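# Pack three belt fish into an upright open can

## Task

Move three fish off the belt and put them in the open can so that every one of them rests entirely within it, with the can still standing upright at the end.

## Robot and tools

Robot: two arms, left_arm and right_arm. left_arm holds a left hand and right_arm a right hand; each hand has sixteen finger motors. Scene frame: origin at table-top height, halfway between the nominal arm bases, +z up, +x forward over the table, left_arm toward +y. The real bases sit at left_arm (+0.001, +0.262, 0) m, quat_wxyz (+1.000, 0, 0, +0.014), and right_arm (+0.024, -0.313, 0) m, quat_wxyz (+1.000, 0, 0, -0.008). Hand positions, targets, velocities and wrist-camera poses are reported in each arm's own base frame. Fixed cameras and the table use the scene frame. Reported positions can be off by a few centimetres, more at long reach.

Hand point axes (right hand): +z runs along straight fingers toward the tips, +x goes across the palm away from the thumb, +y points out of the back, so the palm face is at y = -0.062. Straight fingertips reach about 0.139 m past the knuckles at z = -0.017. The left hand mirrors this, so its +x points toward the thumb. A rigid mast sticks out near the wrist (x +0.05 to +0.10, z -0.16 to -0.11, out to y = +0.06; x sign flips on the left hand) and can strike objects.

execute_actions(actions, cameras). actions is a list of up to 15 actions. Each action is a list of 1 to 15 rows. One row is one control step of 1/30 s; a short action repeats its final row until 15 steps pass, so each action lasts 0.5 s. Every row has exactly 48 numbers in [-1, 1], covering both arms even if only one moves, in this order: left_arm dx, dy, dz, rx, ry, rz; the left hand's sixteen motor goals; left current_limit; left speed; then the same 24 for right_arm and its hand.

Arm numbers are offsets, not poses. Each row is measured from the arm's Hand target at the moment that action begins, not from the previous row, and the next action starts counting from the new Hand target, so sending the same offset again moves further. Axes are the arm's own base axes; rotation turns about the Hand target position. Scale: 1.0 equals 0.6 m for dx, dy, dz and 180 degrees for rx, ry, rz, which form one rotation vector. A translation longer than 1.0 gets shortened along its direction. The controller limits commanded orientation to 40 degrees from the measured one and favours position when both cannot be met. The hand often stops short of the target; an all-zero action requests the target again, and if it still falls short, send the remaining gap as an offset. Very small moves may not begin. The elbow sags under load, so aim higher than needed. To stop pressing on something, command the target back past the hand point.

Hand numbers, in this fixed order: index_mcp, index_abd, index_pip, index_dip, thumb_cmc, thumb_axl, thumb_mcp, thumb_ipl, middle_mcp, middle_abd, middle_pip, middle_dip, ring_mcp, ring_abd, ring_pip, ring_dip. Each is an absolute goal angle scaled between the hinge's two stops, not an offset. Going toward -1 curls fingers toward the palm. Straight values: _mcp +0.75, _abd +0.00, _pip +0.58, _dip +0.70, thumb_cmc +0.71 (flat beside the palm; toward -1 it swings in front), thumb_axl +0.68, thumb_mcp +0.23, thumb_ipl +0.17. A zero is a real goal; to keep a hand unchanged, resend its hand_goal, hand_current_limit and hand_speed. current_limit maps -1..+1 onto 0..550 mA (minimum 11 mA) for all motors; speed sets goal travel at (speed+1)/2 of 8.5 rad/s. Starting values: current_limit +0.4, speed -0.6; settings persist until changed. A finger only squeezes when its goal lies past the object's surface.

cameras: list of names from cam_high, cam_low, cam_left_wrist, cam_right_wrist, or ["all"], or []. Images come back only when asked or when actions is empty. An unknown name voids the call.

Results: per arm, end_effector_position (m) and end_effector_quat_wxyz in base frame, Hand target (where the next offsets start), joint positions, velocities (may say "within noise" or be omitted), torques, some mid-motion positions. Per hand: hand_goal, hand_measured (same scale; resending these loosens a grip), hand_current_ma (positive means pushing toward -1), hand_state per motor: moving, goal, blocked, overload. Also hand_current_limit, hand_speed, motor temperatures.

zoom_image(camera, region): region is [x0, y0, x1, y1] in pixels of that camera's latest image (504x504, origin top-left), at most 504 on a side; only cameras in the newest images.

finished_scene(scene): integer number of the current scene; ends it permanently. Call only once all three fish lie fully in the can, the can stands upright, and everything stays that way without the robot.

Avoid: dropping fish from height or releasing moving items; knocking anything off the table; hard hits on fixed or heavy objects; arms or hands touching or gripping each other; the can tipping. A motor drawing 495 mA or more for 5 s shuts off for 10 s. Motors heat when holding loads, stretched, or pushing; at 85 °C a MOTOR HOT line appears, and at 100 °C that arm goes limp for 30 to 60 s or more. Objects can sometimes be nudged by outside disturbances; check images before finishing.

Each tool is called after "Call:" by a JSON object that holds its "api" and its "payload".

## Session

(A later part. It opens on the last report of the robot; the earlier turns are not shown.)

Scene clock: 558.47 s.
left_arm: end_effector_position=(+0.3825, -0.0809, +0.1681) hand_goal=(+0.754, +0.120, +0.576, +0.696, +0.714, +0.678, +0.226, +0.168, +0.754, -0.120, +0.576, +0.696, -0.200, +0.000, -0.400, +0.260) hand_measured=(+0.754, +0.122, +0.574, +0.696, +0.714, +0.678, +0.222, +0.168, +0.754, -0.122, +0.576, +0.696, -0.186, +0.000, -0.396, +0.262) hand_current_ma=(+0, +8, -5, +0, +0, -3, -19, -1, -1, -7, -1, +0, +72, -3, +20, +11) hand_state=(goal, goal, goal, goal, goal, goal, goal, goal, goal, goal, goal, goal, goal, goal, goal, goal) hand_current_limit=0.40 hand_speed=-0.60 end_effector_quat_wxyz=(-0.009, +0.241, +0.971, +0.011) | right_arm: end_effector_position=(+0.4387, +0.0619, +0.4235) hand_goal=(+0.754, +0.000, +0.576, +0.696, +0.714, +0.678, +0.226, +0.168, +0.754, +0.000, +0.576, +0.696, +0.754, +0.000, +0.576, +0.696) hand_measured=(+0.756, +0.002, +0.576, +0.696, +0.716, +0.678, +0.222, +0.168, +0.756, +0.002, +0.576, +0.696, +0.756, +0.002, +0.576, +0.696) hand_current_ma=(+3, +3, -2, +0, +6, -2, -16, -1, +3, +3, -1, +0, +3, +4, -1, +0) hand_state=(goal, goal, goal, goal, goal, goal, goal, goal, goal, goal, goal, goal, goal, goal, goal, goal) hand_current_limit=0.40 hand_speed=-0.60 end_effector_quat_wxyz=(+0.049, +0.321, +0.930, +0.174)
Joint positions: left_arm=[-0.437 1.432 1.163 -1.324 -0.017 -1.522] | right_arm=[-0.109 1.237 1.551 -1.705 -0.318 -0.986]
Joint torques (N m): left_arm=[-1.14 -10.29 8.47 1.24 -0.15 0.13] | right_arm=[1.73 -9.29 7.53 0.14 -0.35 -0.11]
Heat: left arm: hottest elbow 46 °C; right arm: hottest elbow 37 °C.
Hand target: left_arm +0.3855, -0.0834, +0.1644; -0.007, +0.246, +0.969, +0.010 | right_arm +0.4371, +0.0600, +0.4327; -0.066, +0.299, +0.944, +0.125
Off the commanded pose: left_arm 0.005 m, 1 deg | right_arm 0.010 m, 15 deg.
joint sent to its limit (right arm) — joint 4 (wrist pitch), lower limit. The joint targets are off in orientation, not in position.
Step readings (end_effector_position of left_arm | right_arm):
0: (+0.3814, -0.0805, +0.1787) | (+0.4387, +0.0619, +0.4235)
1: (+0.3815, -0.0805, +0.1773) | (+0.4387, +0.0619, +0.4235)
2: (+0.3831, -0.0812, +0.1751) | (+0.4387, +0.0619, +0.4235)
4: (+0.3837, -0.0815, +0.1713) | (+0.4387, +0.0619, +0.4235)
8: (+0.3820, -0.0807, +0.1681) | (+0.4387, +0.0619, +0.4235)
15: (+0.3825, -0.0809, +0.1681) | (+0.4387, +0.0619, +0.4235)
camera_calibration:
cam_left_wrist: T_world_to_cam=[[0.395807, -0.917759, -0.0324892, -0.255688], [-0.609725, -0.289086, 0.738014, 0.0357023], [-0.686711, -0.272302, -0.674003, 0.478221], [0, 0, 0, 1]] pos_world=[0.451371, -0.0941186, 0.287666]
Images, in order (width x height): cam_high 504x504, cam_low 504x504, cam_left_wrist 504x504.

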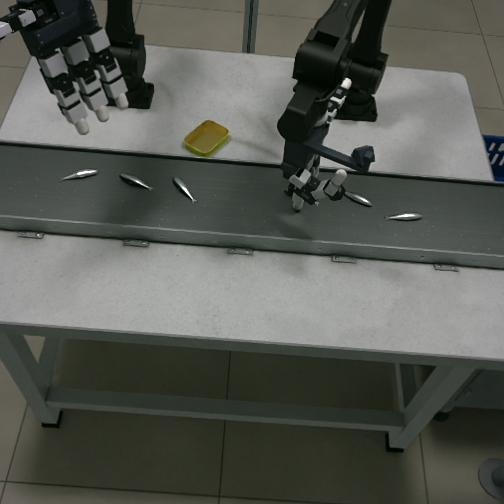

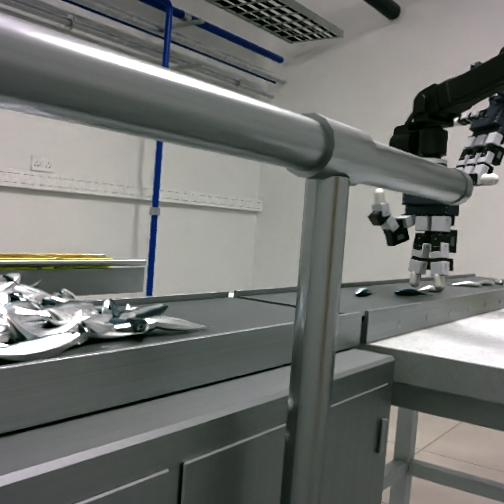

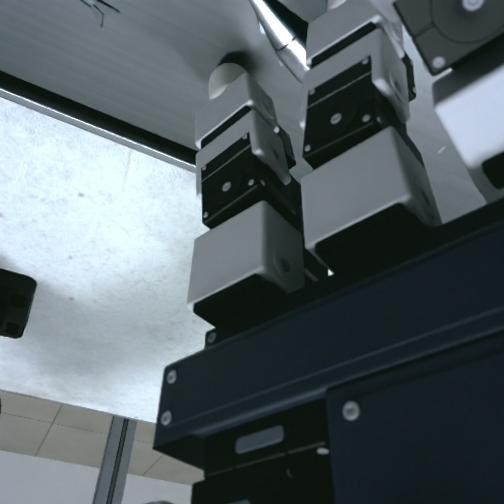

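Call:
{"api": "execute_actions", "payload": {"actions": [[[0.0,0.0,-0.01,0,0,0.0,0.754,0.0,0.576,0.696,0.714,0.678,0.226,0.168,0.754,0.0,0.576,0.696,-0.2,0,-0.4,0.26,0.4,-0.8,0,0,0,0,0,0,0.754,0,0.576,0.696,0.714,0.678,0.226,0.168,0.754,0,0.576,0.696,0.754,0,0.576,0.696,0.4,-0.6]],[[0.0,0.0,0,0,0,0.0,0.754,-0.15,0.576,0.696,0.714,0.678,0.226,0.168,0.754,0.15,0.576,0.696,-0.2,0,-0.4,0.26,0.4,-0.9,0,0,0,0,0,0,0.754,0,0.576,0.696,0.714,0.678,0.226,0.168,0.754,0,0.576,0.696,0.754,0,0.576,0.696,0.4,-0.6]]], "cameras": ["cam_high","cam_low","cam_left_wrist"]}}

Call:
{"api": "zoom_image", "payload": {"camera": "cam_low", "region": [364, 220, 484, 340]}}

Call:
{"api": "zoom_image", "payload": {"camera": "cam_high", "region": [250, 130, 350, 230]}}

Scene clock: 569.33 s.
left_arm: end_effector_position=(+0.3832, -0.0812, +0.1643) hand_goal=(+0.754, -0.150, +0.576, +0.696, +0.714, +0.678, +0.226, +0.168, +0.754, +0.150, +0.576, +0.696, -0.200, +0.000, -0.400, +0.260) hand_measured=(+0.754, -0.064, +0.574, +0.696, +0.714, +0.678, +0.222, +0.168, +0.754, +0.066, +0.576, +0.696, -0.186, +0.000, -0.396, +0.262) hand_current_ma=(+0, +359, -5, +0, +0, -3, -19, -1, -1, -348, -1, +0, +72, -3, +20, +11) hand_state=(goal, blocked, goal, goal, goal, goal, goal, goal, goal, blocked, goal, goal, goal, goal, goal, goal) hand_current_limit=0.40 hand_speed=-0.90 end_effector_quat_wxyz=(-0.006, +0.241, +0.971, +0.010) | right_arm: end_effector_position=(+0.4387, +0.0619, +0.4235) hand_goal=(+0.754, +0.000, +0.576, +0.696, +0.714, +0.678, +0.226, +0.168, +0.754, +0.000, +0.576, +0.696, +0.754, +0.000, +0.576, +0.696) hand_measured=(+0.756, +0.002, +0.576, +0.696, +0.716, +0.678, +0.222, +0.168, +0.756, +0.002, +0.576, +0.696, +0.756, +0.002, +0.576, +0.696) hand_current_ma=(+3, +3, -2, +0, +6, -2, -16, -1, +3, +3, -1, +0, +3, +4, -1, +0) hand_state=(goal, goal, goal, goal, goal, goal, goal, goal, goal, goal, goal, goal, goal, goal, goal, goal) hand_current_limit=0.40 hand_speed=-0.60 end_effector_quat_wxyz=(+0.049, +0.321, +0.930, +0.174)
Joint positions: left_arm=[-0.437 1.432 1.154 -1.308 -0.017 -1.522] | right_arm=[-0.109 1.237 1.551 -1.705 -0.318 -0.986]
Joint torques (N m): left_arm=[-1.08 -10.05 8.28 1.35 -0.13 0.12] | right_arm=[0.21 -9.7 7.43 0.21 -0.36 -0.19]
Heat: left arm: hottest elbow 46 °C; right arm: hottest elbow 37 °C.
Hand target: left_arm +0.3855, -0.0834, +0.1583; -0.007, +0.246, +0.969, +0.010 | right_arm +0.4371, +0.0600, +0.4327; -0.066, +0.299, +0.944, +0.125
Off the commanded pose: left_arm 0.007 m, 1 deg | right_arm 0.010 m, 15 deg.
joint sent to its limit (right arm) — joint 4 (wrist pitch), lower limit. The joint targets are off in orientation, not in position.
Step readings (end_effector_position of left_arm | right_arm):
0: (+0.3825, -0.0809, +0.1681) | (+0.4387, +0.0619, +0.4235)
1: (+0.3827, -0.0810, +0.1676) | (+0.4387, +0.0619, +0.4235)
2: (+0.3834, -0.0813, +0.1669) | (+0.4387, +0.0619, +0.4235)
4: (+0.3837, -0.0814, +0.1654) | (+0.4387, +0.0619, +0.4235)
8: (+0.3831, -0.0811, +0.1643) | (+0.4387, +0.0619, +0.4235)
15: (+0.3832, -0.0812, +0.1643) | (+0.4387, +0.0619, +0.4235)
16: (+0.3832, -0.0812, +0.1643) | (+0.4387, +0.0619, +0.4235)
17: (+0.3832, -0.0812, +0.1643) | (+0.4387, +0.0619, +0.4235)
19: (+0.3832, -0.0812, +0.1643) | (+0.4387, +0.0619, +0.4235)
23: (+0.3832, -0.0812, +0.1643) | (+0.4387, +0.0619, +0.4235)
30: (+0.3832, -0.0812, +0.1643) | (+0.4387, +0.0619, +0.4235)
camera_calibration:
cam_left_wrist: T_world_to_cam=[[0.395636, -0.917992, -0.0276254, -0.257121], [-0.61414, -0.286808, 0.735237, 0.0411352], [-0.682865, -0.27392, -0.677247, 0.475028], [0, 0, 0, 1]] pos_world=[0.451369, -0.0941175, 0.284364]
Images, in order (width x height): cam_high 504x504, cam_low 504x504, cam_left_wrist 504x504.

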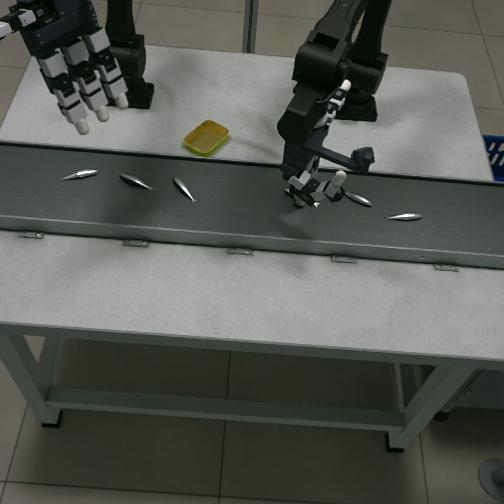

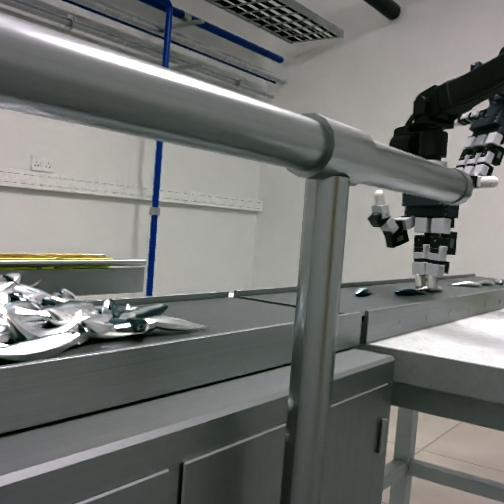

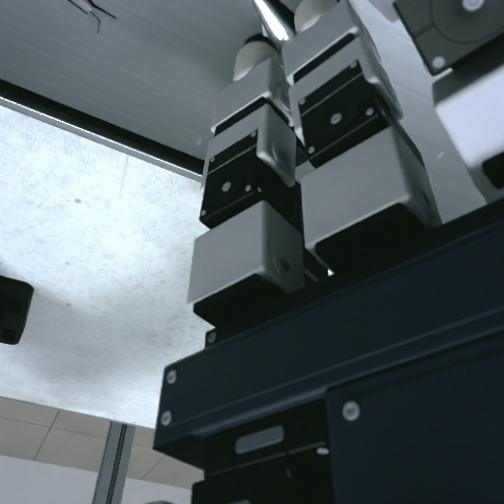

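Scaled by 4.200 from the camera's 504x504 image, which has a finer 720x720 frame.

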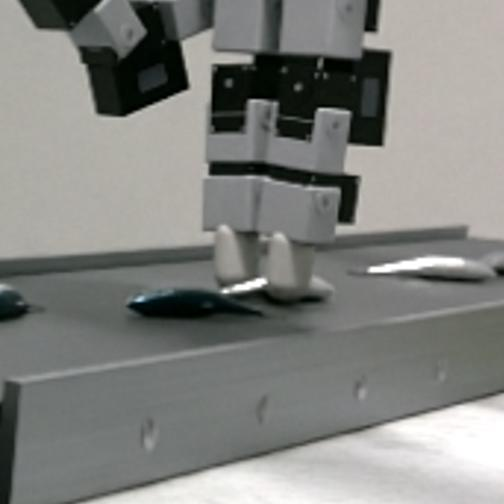

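Scaled by 5.040 from the camera's 504x504 image, which has a finer 720x720 frame.

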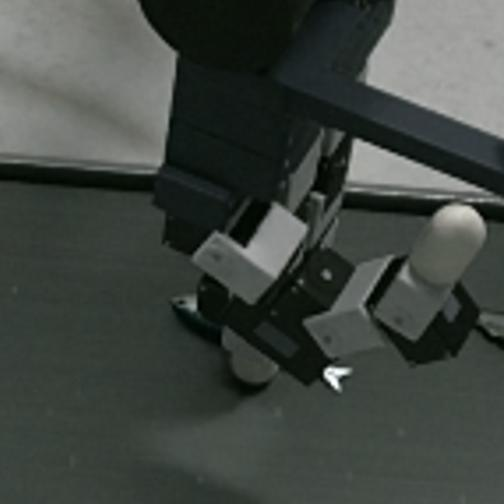

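Call:
{"api": "execute_actions", "payload": {"actions": [[[0.0,0.0,0.04,0,0,0.0,0.754,-0.15,0.576,0.696,0.714,0.678,0.226,0.168,0.754,0.15,0.576,0.696,-0.2,0,-0.4,0.26,0.4,-0.9,0,0,0,0,0,0,0.754,0,0.576,0.696,0.714,0.678,0.226,0.168,0.754,0,0.576,0.696,0.754,0,0.576,0.696,0.4,-0.6]],[[0.0,0.0,0.08,0,0,0.0,0.754,-0.15,0.576,0.696,0.714,0.678,0.226,0.168,0.754,0.15,0.576,0.696,-0.2,0,-0.4,0.26,0.4,-0.9,0,0,0,0,0,0,0.754,0,0.576,0.696,0.714,0.678,0.226,0.168,0.754,0,0.576,0.696,0.754,0,0.576,0.696,0.4,-0.6]]], "cameras": ["cam_high","cam_low","cam_left_wrist"]}}

Call:
{"api": "zoom_image", "payload": {"camera": "cam_low", "region": [364, 200, 484, 320]}}

Call:
{"api": "zoom_image", "payload": {"camera": "cam_high", "region": [250, 130, 350, 230]}}

Scene clock: 585.37 s.
left_arm: end_effector_position=(+0.3761, -0.0779, +0.2131) hand_goal=(+0.754, -0.150, +0.576, +0.696, +0.714, +0.678, +0.226, +0.168, +0.754, +0.150, +0.576, +0.696, -0.200, +0.000, -0.400, +0.260) hand_measured=(+0.754, -0.096, +0.574, +0.696, +0.714, +0.678, +0.222, +0.168, +0.754, +0.100, +0.576, +0.696, -0.186, +0.000, -0.396, +0.262) hand_current_ma=(+0, +222, -5, +0, +0, -3, -26, -1, -4, -209, -2, +0, +72, -3, +20, +11) hand_state=(goal, blocked, goal, goal, goal, goal, goal, goal, goal, blocked, goal, goal, goal, goal, goal, goal) hand_current_limit=0.40 hand_speed=-0.90 end_effector_quat_wxyz=(-0.024, +0.242, +0.970, +0.014) | right_arm: end_effector_position=(+0.4387, +0.0619, +0.4235) hand_goal=(+0.754, +0.000, +0.576, +0.696, +0.714, +0.678, +0.226, +0.168, +0.754, +0.000, +0.576, +0.696, +0.754, +0.000, +0.576, +0.696) hand_measured=(+0.756, +0.002, +0.576, +0.696, +0.716, +0.678, +0.222, +0.168, +0.756, +0.002, +0.576, +0.696, +0.756, +0.002, +0.576, +0.696) hand_current_ma=(+3, +3, -2, +0, +6, -2, -16, -1, +3, +3, -1, +0, +3, +4, -1, +0) hand_state=(goal, goal, goal, goal, goal, goal, goal, goal, goal, goal, goal, goal, goal, goal, goal, goal) hand_current_limit=0.40 hand_speed=-0.60 end_effector_quat_wxyz=(+0.049, +0.321, +0.930, +0.174)
Joint positions: left_arm=[-0.437 1.408 1.257 -1.472 -0.017 -1.52] | right_arm=[-0.109 1.237 1.551 -1.705 -0.318 -0.986]
Joint torques (N m): left_arm=[-1.08 -11.4 12.89 0.02 -0.15 0.1] | right_arm=[0.73 -9 7.49 0.06 -0.39 -0.17]
Heat: left arm: hottest elbow 45 °C; right arm: hottest elbow 37 °C.
Hand target: left_arm +0.3855, -0.0834, +0.2302; -0.007, +0.246, +0.969, +0.010 | right_arm +0.4371, +0.0600, +0.4327; -0.066, +0.299, +0.944, +0.125
Off the commanded pose: left_arm 0.020 m, 2 deg | right_arm 0.010 m, 15 deg.
joint sent to its limit (right arm) — joint 4 (wrist pitch), lower limit. The joint targets are off in orientation, not in position.
Step readings (end_effector_position of left_arm | right_arm):
0: (+0.3832, -0.0812, +0.1643) | (+0.4387, +0.0619, +0.4235)
1: (+0.3818, -0.0805, +0.1644) | (+0.4387, +0.0619, +0.4235)
2: (+0.3797, -0.0796, +0.1647) | (+0.4387, +0.0619, +0.4235)
4: (+0.3768, -0.0782, +0.1650) | (+0.4387, +0.0619, +0.4235)
8: (+0.3751, -0.0774, +0.1653) | (+0.4387, +0.0619, +0.4235)
15: (+0.3751, -0.0774, +0.1653) | (+0.4387, +0.0619, +0.4235)
16: (+0.3738, -0.0768, +0.1688) | (+0.4387, +0.0619, +0.4235)
17: (+0.3705, -0.0752, +0.1750) | (+0.4387, +0.0619, +0.4235)
19: (+0.3682, -0.0742, +0.1881) | (+0.4387, +0.0619, +0.4235)
23: (+0.3754, -0.0775, +0.2096) | (+0.4387, +0.0619, +0.4235)
30: (+0.3761, -0.0779, +0.2131) | (+0.4387, +0.0619, +0.4235)
camera_calibration:
cam_left_wrist: T_world_to_cam=[[0.392854, -0.917943, -0.055201, -0.243062], [-0.589632, -0.297501, 0.750884, -0.0115222], [-0.705691, -0.262439, -0.658123, 0.509547], [0, 0, 0, 1]] pos_world=[0.448277, -0.0928203, 0.330579]
Images, in order (width x height): cam_high 504x504, cam_low 504x504, cam_left_wrist 504x504.

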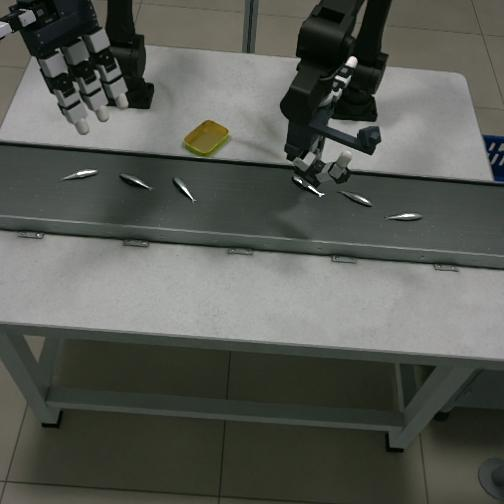

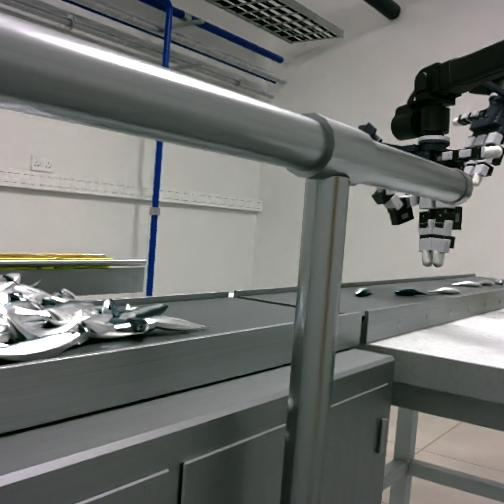

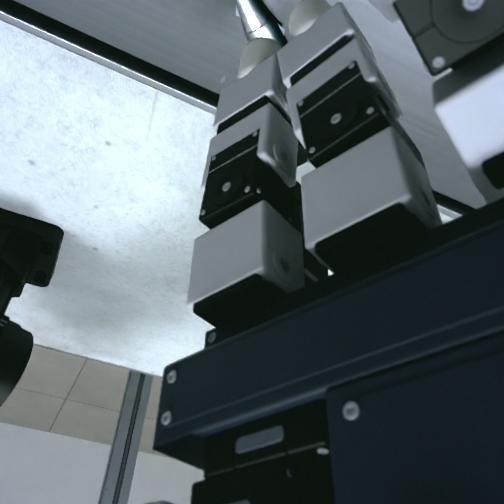

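Scaled by 4.200 from the camera's 504x504 image, which has a finer 720x720 frame.

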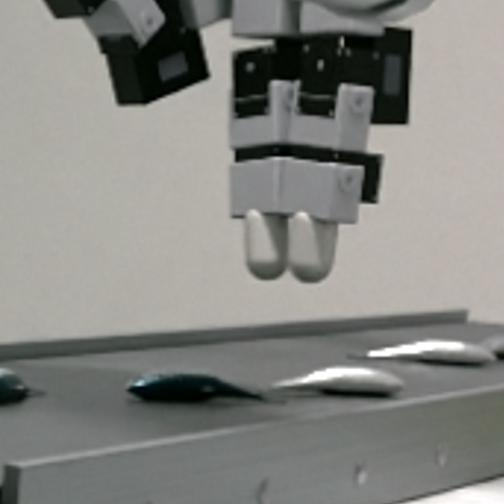

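Scaled by 5.040 from the camera's 504x504 image, which has a finer 720x720 frame.

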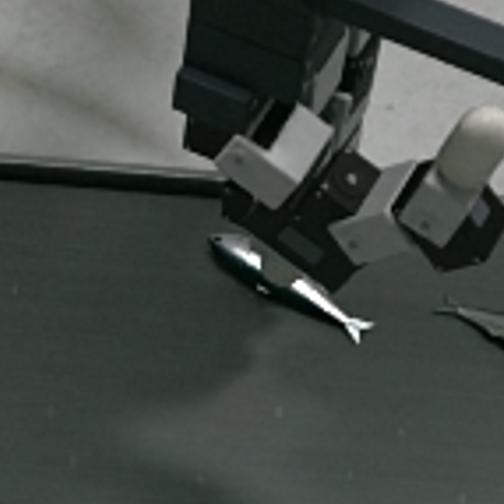

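Call:
{"api": "execute_actions", "payload": {"actions": [[[-0.0358,0.014,-0.04,0,0,-0.042,0.754,0.12,0.576,0.696,0.714,0.678,0.226,0.168,0.754,-0.12,0.576,0.696,-0.2,0,-0.4,0.26,0.4,-0.6,0,0,0,0,0,0,0.754,0,0.576,0.696,0.714,0.678,0.226,0.168,0.754,0,0.576,0.696,0.754,0,0.576,0.696,0.4,-0.6]]], "cameras": ["cam_high","cam_low","cam_left_wrist"]}}

Call:
{"api": "zoom_image", "payload": {"camera": "cam_low", "region": [364, 200, 484, 320]}}

Call:
{"api": "zoom_image", "payload": {"camera": "cam_high", "region": [250, 130, 350, 230]}}

Call:
{"api": "zoom_image", "payload": {"camera": "cam_left_wrist", "region": [200, 0, 360, 120]}}

Scene clock: 622.60 s.
left_arm: end_effector_position=(+0.3610, -0.0701, +0.2008) hand_goal=(+0.754, +0.120, +0.576, +0.696, +0.714, +0.678, +0.226, +0.168, +0.754, -0.120, +0.576, +0.696, -0.200, +0.000, -0.400, +0.260) hand_measured=(+0.754, +0.116, +0.574, +0.696, +0.714, +0.678, +0.222, +0.168, +0.754, -0.116, +0.576, +0.696, -0.186, +0.000, -0.396, +0.262) hand_current_ma=(-1, -17, -5, +0, +3, -3, -24, -1, -3, +13, -1, +0, +69, -3, +20, +11) hand_state=(goal, goal, goal, goal, goal, goal, goal, goal, goal, goal, goal, goal, goal, goal, goal, goal) hand_current_limit=0.40 hand_speed=-0.60 end_effector_quat_wxyz=(-0.021, +0.301, +0.953, +0.013) | right_arm: end_effector_position=(+0.4387, +0.0619, +0.4235) hand_goal=(+0.754, +0.000, +0.576, +0.696, +0.714, +0.678, +0.226, +0.168, +0.754, +0.000, +0.576, +0.696, +0.754, +0.000, +0.576, +0.696) hand_measured=(+0.756, +0.002, +0.576, +0.696, +0.716, +0.678, +0.222, +0.168, +0.756, +0.002, +0.576, +0.696, +0.756, +0.002, +0.576, +0.696) hand_current_ma=(+3, +3, -2, +0, +6, -2, -16, -1, +3, +3, -1, +0, +3, +4, -1, +0) hand_state=(goal, goal, goal, goal, goal, goal, goal, goal, goal, goal, goal, goal, goal, goal, goal, goal) hand_current_limit=0.40 hand_speed=-0.60 end_effector_quat_wxyz=(+0.049, +0.321, +0.930, +0.174)
Joint positions: left_arm=[-0.441 1.336 1.155 -1.435 -0.02 -1.4] | right_arm=[-0.109 1.237 1.551 -1.705 -0.318 -0.986]
Joint torques (N m): left_arm=[-1.38 -10.87 9.21 1.14 -0.13 0.06] | right_arm=[1.38 -9.23 7.5 0.16 -0.35 -0.14]
Motor temperatures (°C): left_arm=[29 29 52 25 26 28] | right_arm=[26 32 37 27 25 27]
Heat: left arm: hottest elbow 52 °C; right arm: hottest elbow 37 °C.
Hand target: left_arm +0.3640, -0.0750, +0.2062; -0.006, +0.309, +0.951, +0.011 | right_arm +0.4371, +0.0600, +0.4327; -0.066, +0.299, +0.944, +0.125
Off the commanded pose: left_arm 0.008 m, 2 deg | right_arm 0.010 m, 15 deg.
joint sent to its limit (right arm) — joint 4 (wrist pitch), lower limit. The joint targets are off in orientation, not in position.
Step readings (end_effector_position of left_arm | right_arm):
0: (+0.3761, -0.0779, +0.2131) | (+0.4387, +0.0619, +0.4235)
1: (+0.3748, -0.0770, +0.2103) | (+0.4387, +0.0619, +0.4235)
2: (+0.3743, -0.0765, +0.2069) | (+0.4387, +0.0619, +0.4235)
4: (+0.3646, -0.0720, +0.2007) | (+0.4387, +0.0619, +0.4235)
8: (+0.3588, -0.0691, +0.1999) | (+0.4387, +0.0619, +0.4235)
15: (+0.3606, -0.0700, +0.2008) | (+0.4387, +0.0619, +0.4235)
camera_calibration:
cam_left_wrist: T_world_to_cam=[[0.276883, -0.95966, -0.0488699, -0.192931], [-0.624059, -0.218262, 0.750275, 0.00922537], [-0.730675, -0.17724, -0.659318, 0.507997], [0, 0, 0, 1]] pos_world=[0.430357, -0.0930971, 0.318581]
Images, in order (width x height): cam_high 504x504, cam_low 504x504, cam_left_wrist 504x504.

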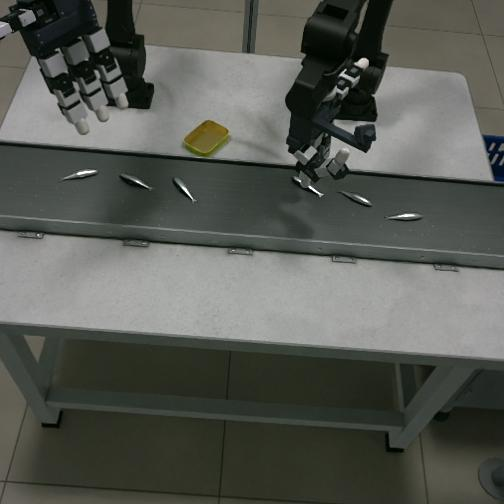

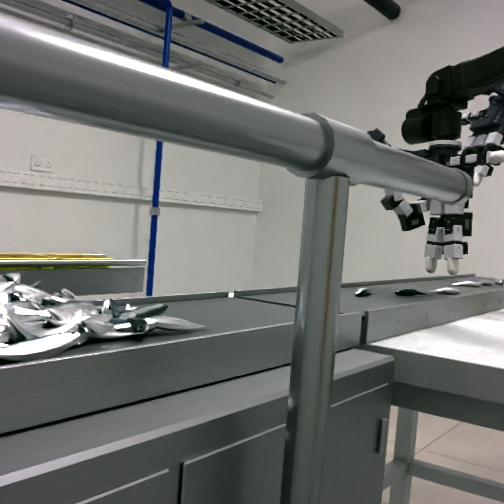

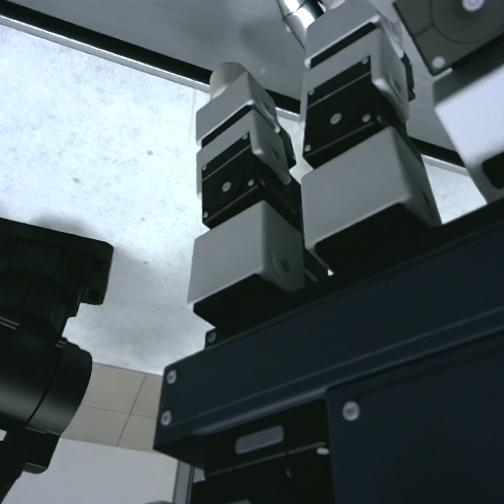

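Scaled by 4.200 from the camera's 504x504 image, which has a finer 720x720 frame.

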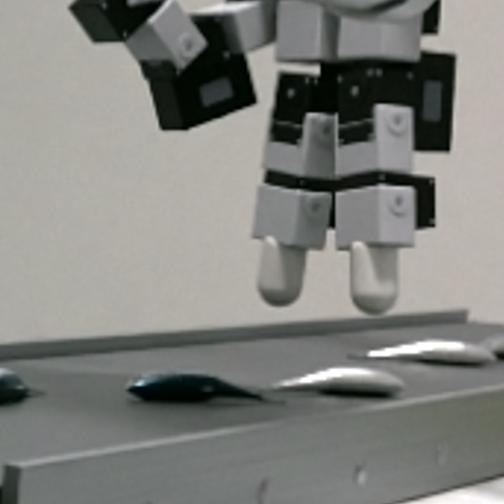

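Scaled by 5.040 from the camera's 504x504 image, which has a finer 720x720 frame.

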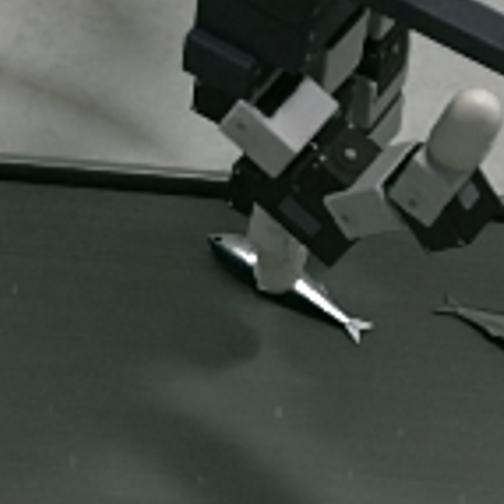

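Scaled by 3.150 from the camera's 504x504 image, which has a finer 720x720 frame.

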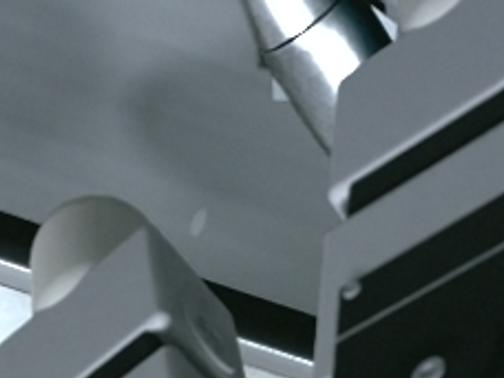

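Call:
{"api": "execute_actions", "payload": {"actions": [[[0,-0.01,-0.065,0,0,0,0.754,0.12,0.576,0.696,0.714,0.678,0.226,0.168,0.754,-0.12,0.576,0.696,-0.2,0,-0.4,0.26,0.4,-0.6,0,0,0,0,0,0,0.754,0,0.576,0.696,0.714,0.678,0.226,0.168,0.754,0,0.576,0.696,0.754,0,0.576,0.696,0.4,-0.6]],[[0,0,-0.0166,0,0,0,0.754,0.06,0.576,0.696,0.714,0.678,0.226,0.168,0.754,-0.06,0.576,0.696,-0.2,0,-0.4,0.26,0.4,-0.6,0,0,0,0,0,0,0.754,0,0.576,0.696,0.714,0.678,0.226,0.168,0.754,0,0.576,0.696,0.754,0,0.576,0.696,0.4,-0.6]]], "cameras": ["cam_high","cam_low","cam_left_wrist"]}}

Call:
{"api": "zoom_image", "payload": {"camera": "cam_low", "region": [404, 230, 484, 310]}}

Call:
{"api": "zoom_image", "payload": {"camera": "cam_high", "region": [250, 130, 350, 230]}}

Call:
{"api": "zoom_image", "payload": {"camera": "cam_left_wrist", "region": [200, 0, 360, 120]}}

Scene clock: 660.57 s.
left_arm: end_effector_position=(+0.3636, -0.0776, +0.1630) hand_goal=(+0.754, +0.060, +0.576, +0.696, +0.714, +0.678, +0.226, +0.168, +0.754, -0.060, +0.576, +0.696, -0.200, +0.000, -0.400, +0.260) hand_measured=(+0.754, +0.062, +0.574, +0.696, +0.714, +0.678, +0.222, +0.168, +0.754, -0.062, +0.576, +0.696, -0.186, +0.000, -0.396, +0.262) hand_current_ma=(-1, +11, -5, +0, +3, -3, -21, -1, -3, -8, -2, +0, +67, -3, +20, +11) hand_state=(goal, goal, goal, goal, goal, goal, goal, goal, goal, goal, goal, goal, goal, goal, goal, goal) hand_current_limit=0.40 hand_speed=-0.60 end_effector_quat_wxyz=(-0.006, +0.308, +0.951, +0.011) | right_arm: end_effector_position=(+0.4387, +0.0619, +0.4235) hand_goal=(+0.754, +0.000, +0.576, +0.696, +0.714, +0.678, +0.226, +0.168, +0.754, +0.000, +0.576, +0.696, +0.754, +0.000, +0.576, +0.696) hand_measured=(+0.756, +0.002, +0.576, +0.696, +0.716, +0.678, +0.222, +0.168, +0.756, +0.002, +0.576, +0.696, +0.756, +0.002, +0.576, +0.696) hand_current_ma=(+3, +3, -2, +0, +6, -2, -16, -1, +3, +3, -1, +0, +3, +4, -1, +0) hand_state=(goal, goal, goal, goal, goal, goal, goal, goal, goal, goal, goal, goal, goal, goal, goal, goal) hand_current_limit=0.40 hand_speed=-0.60 end_effector_quat_wxyz=(+0.049, +0.321, +0.930, +0.174)
Joint positions: left_arm=[-0.456 1.35 1.068 -1.303 -0.02 -1.4] | right_arm=[-0.109 1.237 1.551 -1.705 -0.318 -0.986]
Joint torques (N m): left_arm=[-1.2 -9 8.13 1.33 -0.14 0] | right_arm=[0.56 -9.64 7.51 0.16 -0.37 -0.2]
Heat: left arm: hottest elbow 49 °C; right arm: hottest elbow 37 °C.
Hand target: left_arm +0.3641, -0.0809, +0.1574; -0.006, +0.309, +0.951, +0.011 | right_arm +0.4371, +0.0600, +0.4327; -0.066, +0.299, +0.944, +0.125
Off the commanded pose: left_arm 0.006 m, 0 deg | right_arm 0.010 m, 15 deg.
joint sent to its limit (right arm) — joint 4 (wrist pitch), lower limit. The joint targets are off in orientation, not in position.
Step readings (end_effector_position of left_arm | right_arm):
0: (+0.3611, -0.0701, +0.2008) | (+0.4387, +0.0619, +0.4235)
1: (+0.3614, -0.0709, +0.1965) | (+0.4387, +0.0619, +0.4235)
2: (+0.3638, -0.0730, +0.1920) | (+0.4387, +0.0619, +0.4235)
4: (+0.3640, -0.0750, +0.1802) | (+0.4387, +0.0619, +0.4235)
8: (+0.3600, -0.0757, +0.1682) | (+0.4387, +0.0619, +0.4235)
15: (+0.3614, -0.0765, +0.1678) | (+0.4387, +0.0619, +0.4235)
16: (+0.3618, -0.0767, +0.1671) | (+0.4387, +0.0619, +0.4235)
17: (+0.3629, -0.0772, +0.1662) | (+0.4387, +0.0619, +0.4235)
19: (+0.3637, -0.0776, +0.1640) | (+0.4387, +0.0619, +0.4235)
23: (+0.3636, -0.0776, +0.1630) | (+0.4387, +0.0619, +0.4235)
30: (+0.3636, -0.0776, +0.1630) | (+0.4387, +0.0619, +0.4235)
camera_calibration:
cam_left_wrist: T_world_to_cam=[[0.262913, -0.964398, -0.0285026, -0.201324], [-0.648016, -0.198394, 0.735333, 0.0502158], [-0.714809, -0.174859, -0.677106, 0.481058], [0, 0, 0, 1]] pos_world=[0.429336, -0.100077, 0.283063]
Images, in order (width x height): cam_high 504x504, cam_low 504x504, cam_left_wrist 504x504.

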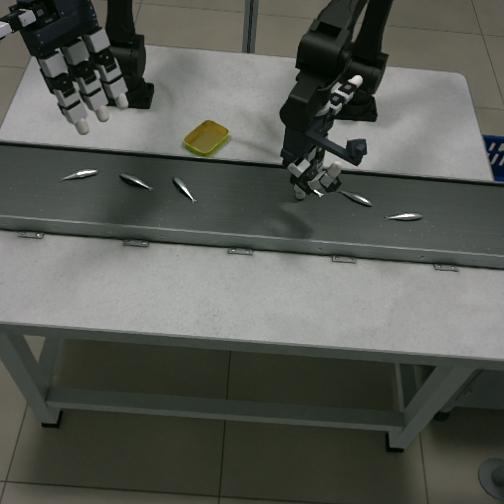

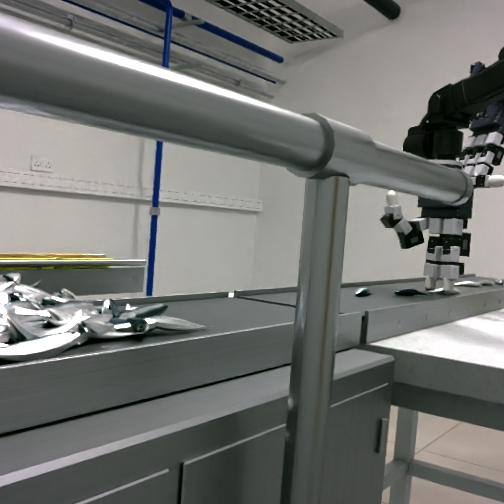

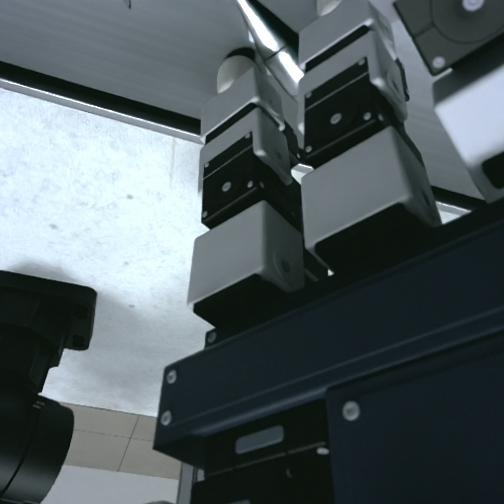

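Scaled by 6.300 from the camera's 504x504 image, which has a finer 720x720 frame.

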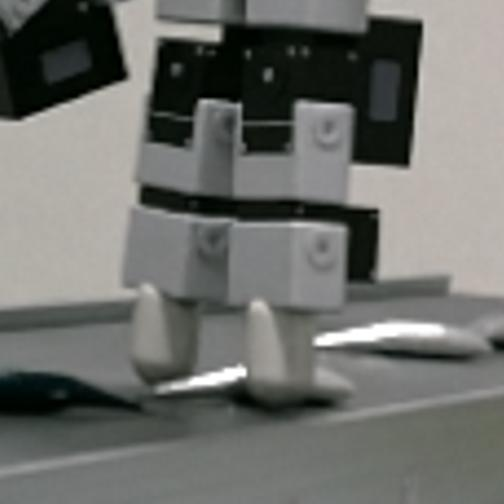

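Scaled by 5.040 from the camera's 504x504 image, which has a finer 720x720 frame.

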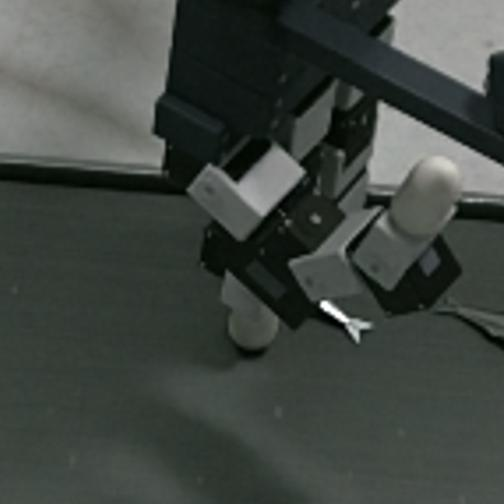

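Scaled by 3.150 from the camera's 504x504 image, which has a finer 720x720 frame.

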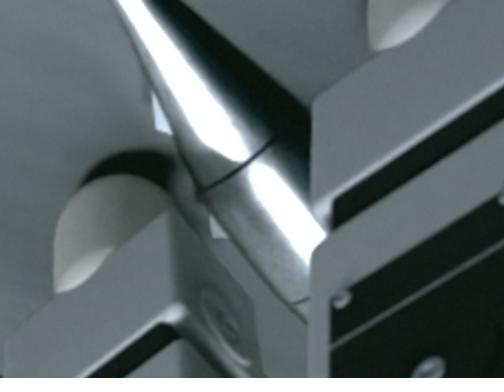

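Call:
{"api": "execute_actions", "payload": {"actions": [[[0,0,-0.0066,0,0,0,0.754,0.06,0.576,0.696,0.714,0.678,0.226,0.168,0.754,-0.06,0.576,0.696,-0.2,0,-0.4,0.26,0.4,-0.6,0,0,0,0,0,0,0.754,0,0.576,0.696,0.714,0.678,0.226,0.168,0.754,0,0.576,0.696,0.754,0,0.576,0.696,0.4,-0.6]],[[0,0,-0.0066,0,0,0,0.754,0.06,0.576,0.696,0.714,0.678,0.226,0.168,0.754,-0.06,0.576,0.696,-0.2,0,-0.4,0.26,0.4,-0.6,0,0,0,0,0,0,0.754,0,0.576,0.696,0.714,0.678,0.226,0.168,0.754,0,0.576,0.696,0.754,0,0.576,0.696,0.4,-0.6]]], "cameras": ["cam_low","cam_left_wrist"]}}

Call:
{"api": "zoom_image", "payload": {"camera": "cam_low", "region": [404, 230, 484, 310]}}

Call:
{"api": "zoom_image", "payload": {"camera": "cam_left_wrist", "region": [200, 0, 360, 120]}}

Scene clock: 675.60 s.
left_arm: end_effector_position=(+0.3645, -0.0781, +0.1617) hand_goal=(+0.754, +0.060, +0.576, +0.696, +0.714, +0.678, +0.226, +0.168, +0.754, -0.060, +0.576, +0.696, -0.200, +0.000, -0.400, +0.260) hand_measured=(+0.754, +0.062, +0.574, +0.696, +0.714, +0.678, +0.222, +0.168, +0.754, -0.044, +0.576, +0.696, -0.186, +0.000, -0.396, +0.262) hand_current_ma=(-1, +10, -5, +0, +3, -3, -21, -1, +2, +64, +0, +0, +67, -3, +20, +11) hand_state=(goal, goal, goal, goal, goal, goal, goal, goal, goal, goal, goal, goal, goal, goal, goal, goal) hand_current_limit=0.40 hand_speed=-0.60 end_effector_quat_wxyz=(-0.003, +0.308, +0.951, +0.010) | right_arm: end_effector_position=(+0.4387, +0.0619, +0.4235) hand_goal=(+0.754, +0.000, +0.576, +0.696, +0.714, +0.678, +0.226, +0.168, +0.754, +0.000, +0.576, +0.696, +0.754, +0.000, +0.576, +0.696) hand_measured=(+0.756, +0.002, +0.576, +0.696, +0.716, +0.678, +0.222, +0.168, +0.756, +0.002, +0.576, +0.696, +0.756, +0.002, +0.576, +0.696) hand_current_ma=(+3, +3, -2, +0, +6, -2, -16, -1, +3, +3, -1, +0, +3, +4, -1, +0) hand_state=(goal, goal, goal, goal, goal, goal, goal, goal, goal, goal, goal, goal, goal, goal, goal, goal) hand_current_limit=0.40 hand_speed=-0.60 end_effector_quat_wxyz=(+0.049, +0.321, +0.930, +0.174)
Joint positions: left_arm=[-0.456 1.35 1.065 -1.294 -0.02 -1.4] | right_arm=[-0.109 1.237 1.551 -1.705 -0.318 -0.986]
Joint torques (N m): left_arm=[-1.26 -8.41 7.13 1.92 -0.13 0] | right_arm=[1.03 -8.7 7.62 0.13 -0.31 -0.18]
Motor temperatures (°C): left_arm=[29 28 47 25 26 28] | right_arm=[26 32 37 26 25 27]
Heat: left arm: hottest elbow 47 °C; right arm: hottest elbow 37 °C.
Hand target: left_arm +0.3642, -0.0810, +0.1495; -0.006, +0.309, +0.951, +0.011 | right_arm +0.4371, +0.0600, +0.4327; -0.066, +0.299, +0.944, +0.125
Off the commanded pose: left_arm 0.012 m, 0 deg | right_arm 0.010 m, 15 deg.
joint sent to its limit (right arm) — joint 4 (wrist pitch), lower limit. The joint targets are off in orientation, not in position.
Step readings (end_effector_position of left_arm | right_arm):
0: (+0.3636, -0.0776, +0.1630) | (+0.4387, +0.0619, +0.4235)
1: (+0.3637, -0.0776, +0.1627) | (+0.4387, +0.0619, +0.4235)
2: (+0.3638, -0.0777, +0.1624) | (+0.4387, +0.0619, +0.4235)
4: (+0.3641, -0.0778, +0.1624) | (+0.4387, +0.0619, +0.4235)
8: (+0.3641, -0.0779, +0.1624) | (+0.4387, +0.0619, +0.4235)
15: (+0.3641, -0.0779, +0.1624) | (+0.4387, +0.0619, +0.4235)
16: (+0.3641, -0.0778, +0.1620) | (+0.4387, +0.0619, +0.4235)
17: (+0.3642, -0.0779, +0.1617) | (+0.4387, +0.0619, +0.4235)
19: (+0.3645, -0.0780, +0.1617) | (+0.4387, +0.0619, +0.4235)
23: (+0.3645, -0.0781, +0.1617) | (+0.4387, +0.0619, +0.4235)
30: (+0.3645, -0.0781, +0.1617) | (+0.4387, +0.0619, +0.4235)
camera_calibration:
cam_left_wrist: T_world_to_cam=[[0.263058, -0.964464, -0.0247014, -0.202764], [-0.651775, -0.196533, 0.732505, 0.0537067], [-0.711329, -0.176592, -0.680313, 0.479793], [0, 0, 0, 1]] pos_world=[0.429634, -0.100276, 0.28206]
Images, in order (width x height): cam_low 504x504, cam_left_wrist 504x504.

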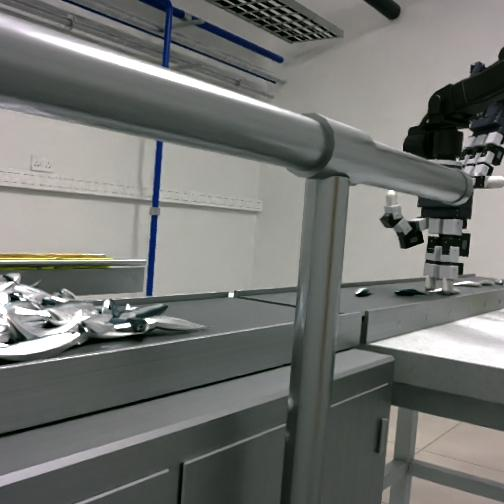

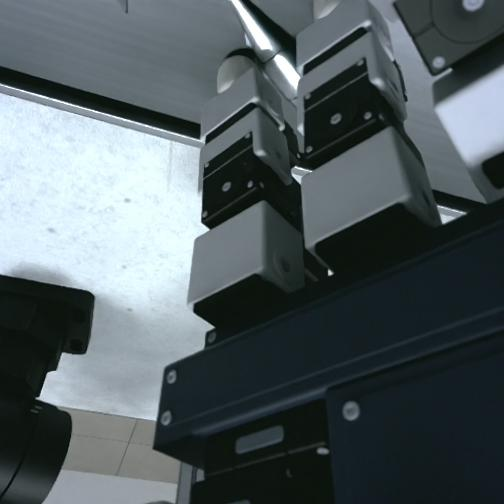

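Scaled by 6.300 from the camera's 504x504 image, which has a finer 720x720 frame.

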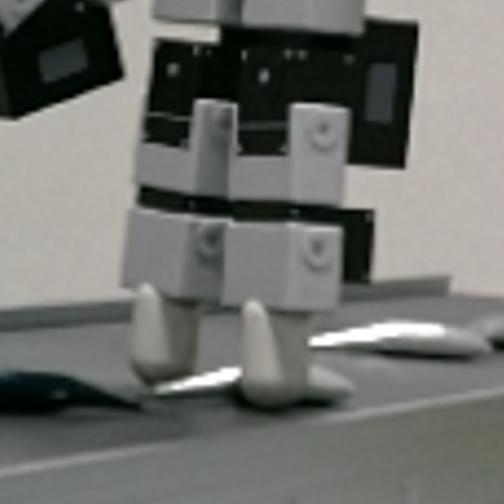

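Scaled by 3.150 from the camera's 504x504 image, which has a finer 720x720 frame.

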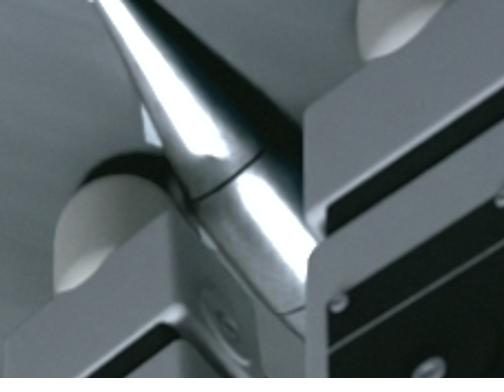

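Call:
{"api": "execute_actions", "payload": {"actions": [[[0,0,0,0,0,0,0.754,-0.02,0.576,0.696,0.714,0.678,0.226,0.168,0.754,0.02,0.576,0.696,-0.2,0,-0.4,0.26,0.4,-0.8,0,0,0,0,0,0,0.754,0,0.576,0.696,0.714,0.678,0.226,0.168,0.754,0,0.576,0.696,0.754,0,0.576,0.696,0.4,-0.6]],[[0,0,0,0,0,0,0.754,-0.18,0.576,0.696,0.714,0.678,0.226,0.168,0.754,0.18,0.576,0.696,-0.2,0,-0.4,0.26,0.4,-0.9,0,0,0,0,0,0,0.754,0,0.576,0.696,0.714,0.678,0.226,0.168,0.754,0,0.576,0.696,0.754,0,0.576,0.696,0.4,-0.6]]], "cameras": ["cam_low","cam_left_wrist"]}}

Call:
{"api": "zoom_image", "payload": {"camera": "cam_low", "region": [404, 230, 484, 310]}}

Call:
{"api": "zoom_image", "payload": {"camera": "cam_left_wrist", "region": [200, 0, 360, 120]}}

Scene clock: 692.90 s.
left_arm: end_effector_position=(+0.3660, -0.0788, +0.1616) hand_goal=(+0.754, -0.180, +0.576, +0.696, +0.714, +0.678, +0.226, +0.168, +0.754, +0.180, +0.576, +0.696, -0.200, +0.000, -0.400, +0.260) hand_measured=(+0.754, -0.048, +0.574, +0.696, +0.714, +0.678, +0.222, +0.168, +0.754, +0.098, +0.576, +0.696, -0.186, +0.000, -0.396, +0.262) hand_current_ma=(-2, +385, -5, +0, +3, -3, -21, -1, +1, -342, +3, +0, +67, -3, +20, +11) hand_state=(goal, blocked, goal, goal, goal, goal, goal, goal, goal, blocked, goal, goal, goal, goal, goal, goal) hand_current_limit=0.40 hand_speed=-0.90 end_effector_quat_wxyz=(+0.000, +0.308, +0.951, +0.010) | right_arm: end_effector_position=(+0.4387, +0.0619, +0.4235) hand_goal=(+0.754, +0.000, +0.576, +0.696, +0.714, +0.678, +0.226, +0.168, +0.754, +0.000, +0.576, +0.696, +0.754, +0.000, +0.576, +0.696) hand_measured=(+0.756, +0.002, +0.576, +0.696, +0.716, +0.678, +0.222, +0.168, +0.756, +0.002, +0.576, +0.696, +0.756, +0.002, +0.576, +0.696) hand_current_ma=(+3, +3, -2, +0, +6, -2, -16, -1, +3, +3, -1, +0, +3, +4, -1, +0) hand_state=(goal, goal, goal, goal, goal, goal, goal, goal, goal, goal, goal, goal, goal, goal, goal, goal) hand_current_limit=0.40 hand_speed=-0.60 end_effector_quat_wxyz=(+0.049, +0.321, +0.930, +0.174)
Joint positions: left_arm=[-0.456 1.35 1.065 -1.287 -0.02 -1.4] | right_arm=[-0.109 1.237 1.551 -1.705 -0.318 -0.986]
Joint torques (N m): left_arm=[-1.32 -8.47 7.13 1.66 -0.13 0] | right_arm=[0.91 -9.76 7.39 0.24 -0.39 -0.13]
Heat: left arm: hottest elbow 45 °C; right arm: hottest elbow 37 °C.
Hand target: left_arm +0.3641, -0.0810, +0.1495; -0.006, +0.309, +0.951, +0.011 | right_arm +0.4371, +0.0600, +0.4327; -0.066, +0.299, +0.944, +0.125
Off the commanded pose: left_arm 0.012 m, 1 deg | right_arm 0.010 m, 15 deg.
joint sent to its limit (right arm) — joint 4 (wrist pitch), lower limit. The joint targets are off in orientation, not in position.
Step readings (end_effector_position of left_arm | right_arm):
0: (+0.3645, -0.0781, +0.1617) | (+0.4387, +0.0619, +0.4235)
1: (+0.3645, -0.0781, +0.1617) | (+0.4387, +0.0619, +0.4235)
2: (+0.3648, -0.0782, +0.1617) | (+0.4387, +0.0619, +0.4235)
4: (+0.3658, -0.0787, +0.1616) | (+0.4387, +0.0619, +0.4235)
8: (+0.3659, -0.0787, +0.1616) | (+0.4387, +0.0619, +0.4235)
15: (+0.3659, -0.0787, +0.1616) | (+0.4387, +0.0619, +0.4235)
16: (+0.3659, -0.0787, +0.1616) | (+0.4387, +0.0619, +0.4235)
17: (+0.3659, -0.0787, +0.1616) | (+0.4387, +0.0619, +0.4235)
19: (+0.3660, -0.0788, +0.1616) | (+0.4387, +0.0619, +0.4235)
23: (+0.3660, -0.0788, +0.1616) | (+0.4387, +0.0619, +0.4235)
30: (+0.3660, -0.0788, +0.1616) | (+0.4387, +0.0619, +0.4235)
camera_calibration:
cam_left_wrist: T_world_to_cam=[[0.263185, -0.964529, -0.0204197, -0.204498], [-0.656025, -0.194444, 0.729262, 0.0567679], [-0.707365, -0.178535, -0.68393, 0.479627], [0, 0, 0, 1]] pos_world=[0.430333, -0.100576, 0.282457]
Images, in order (width x height): cam_low 504x504, cam_left_wrist 504x504.

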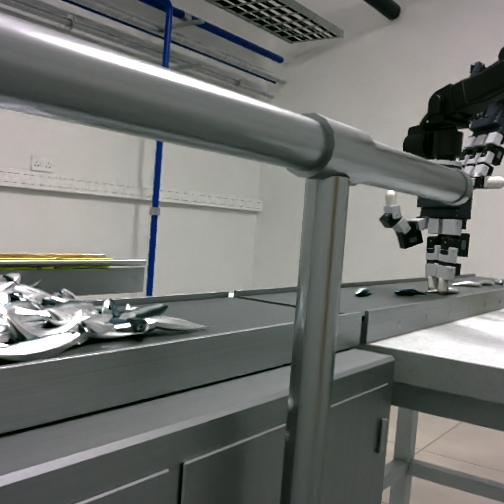

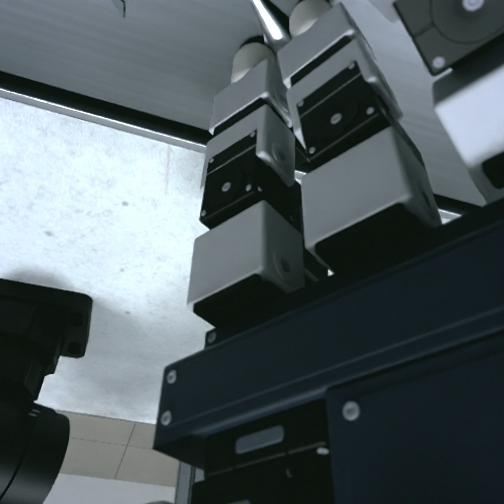

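Scaled by 6.300 from the camera's 504x504 image, which has a finer 720x720 frame.

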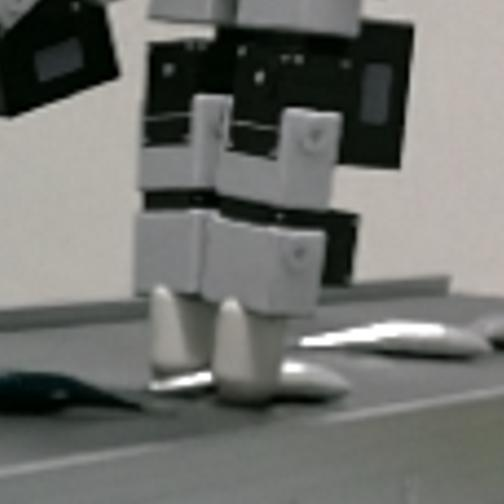

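Scaled by 3.150 from the camera's 504x504 image, which has a finer 720x720 frame.

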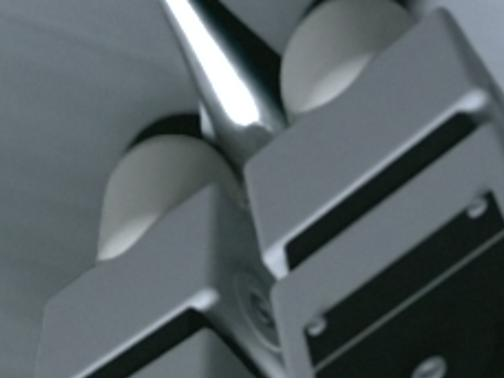

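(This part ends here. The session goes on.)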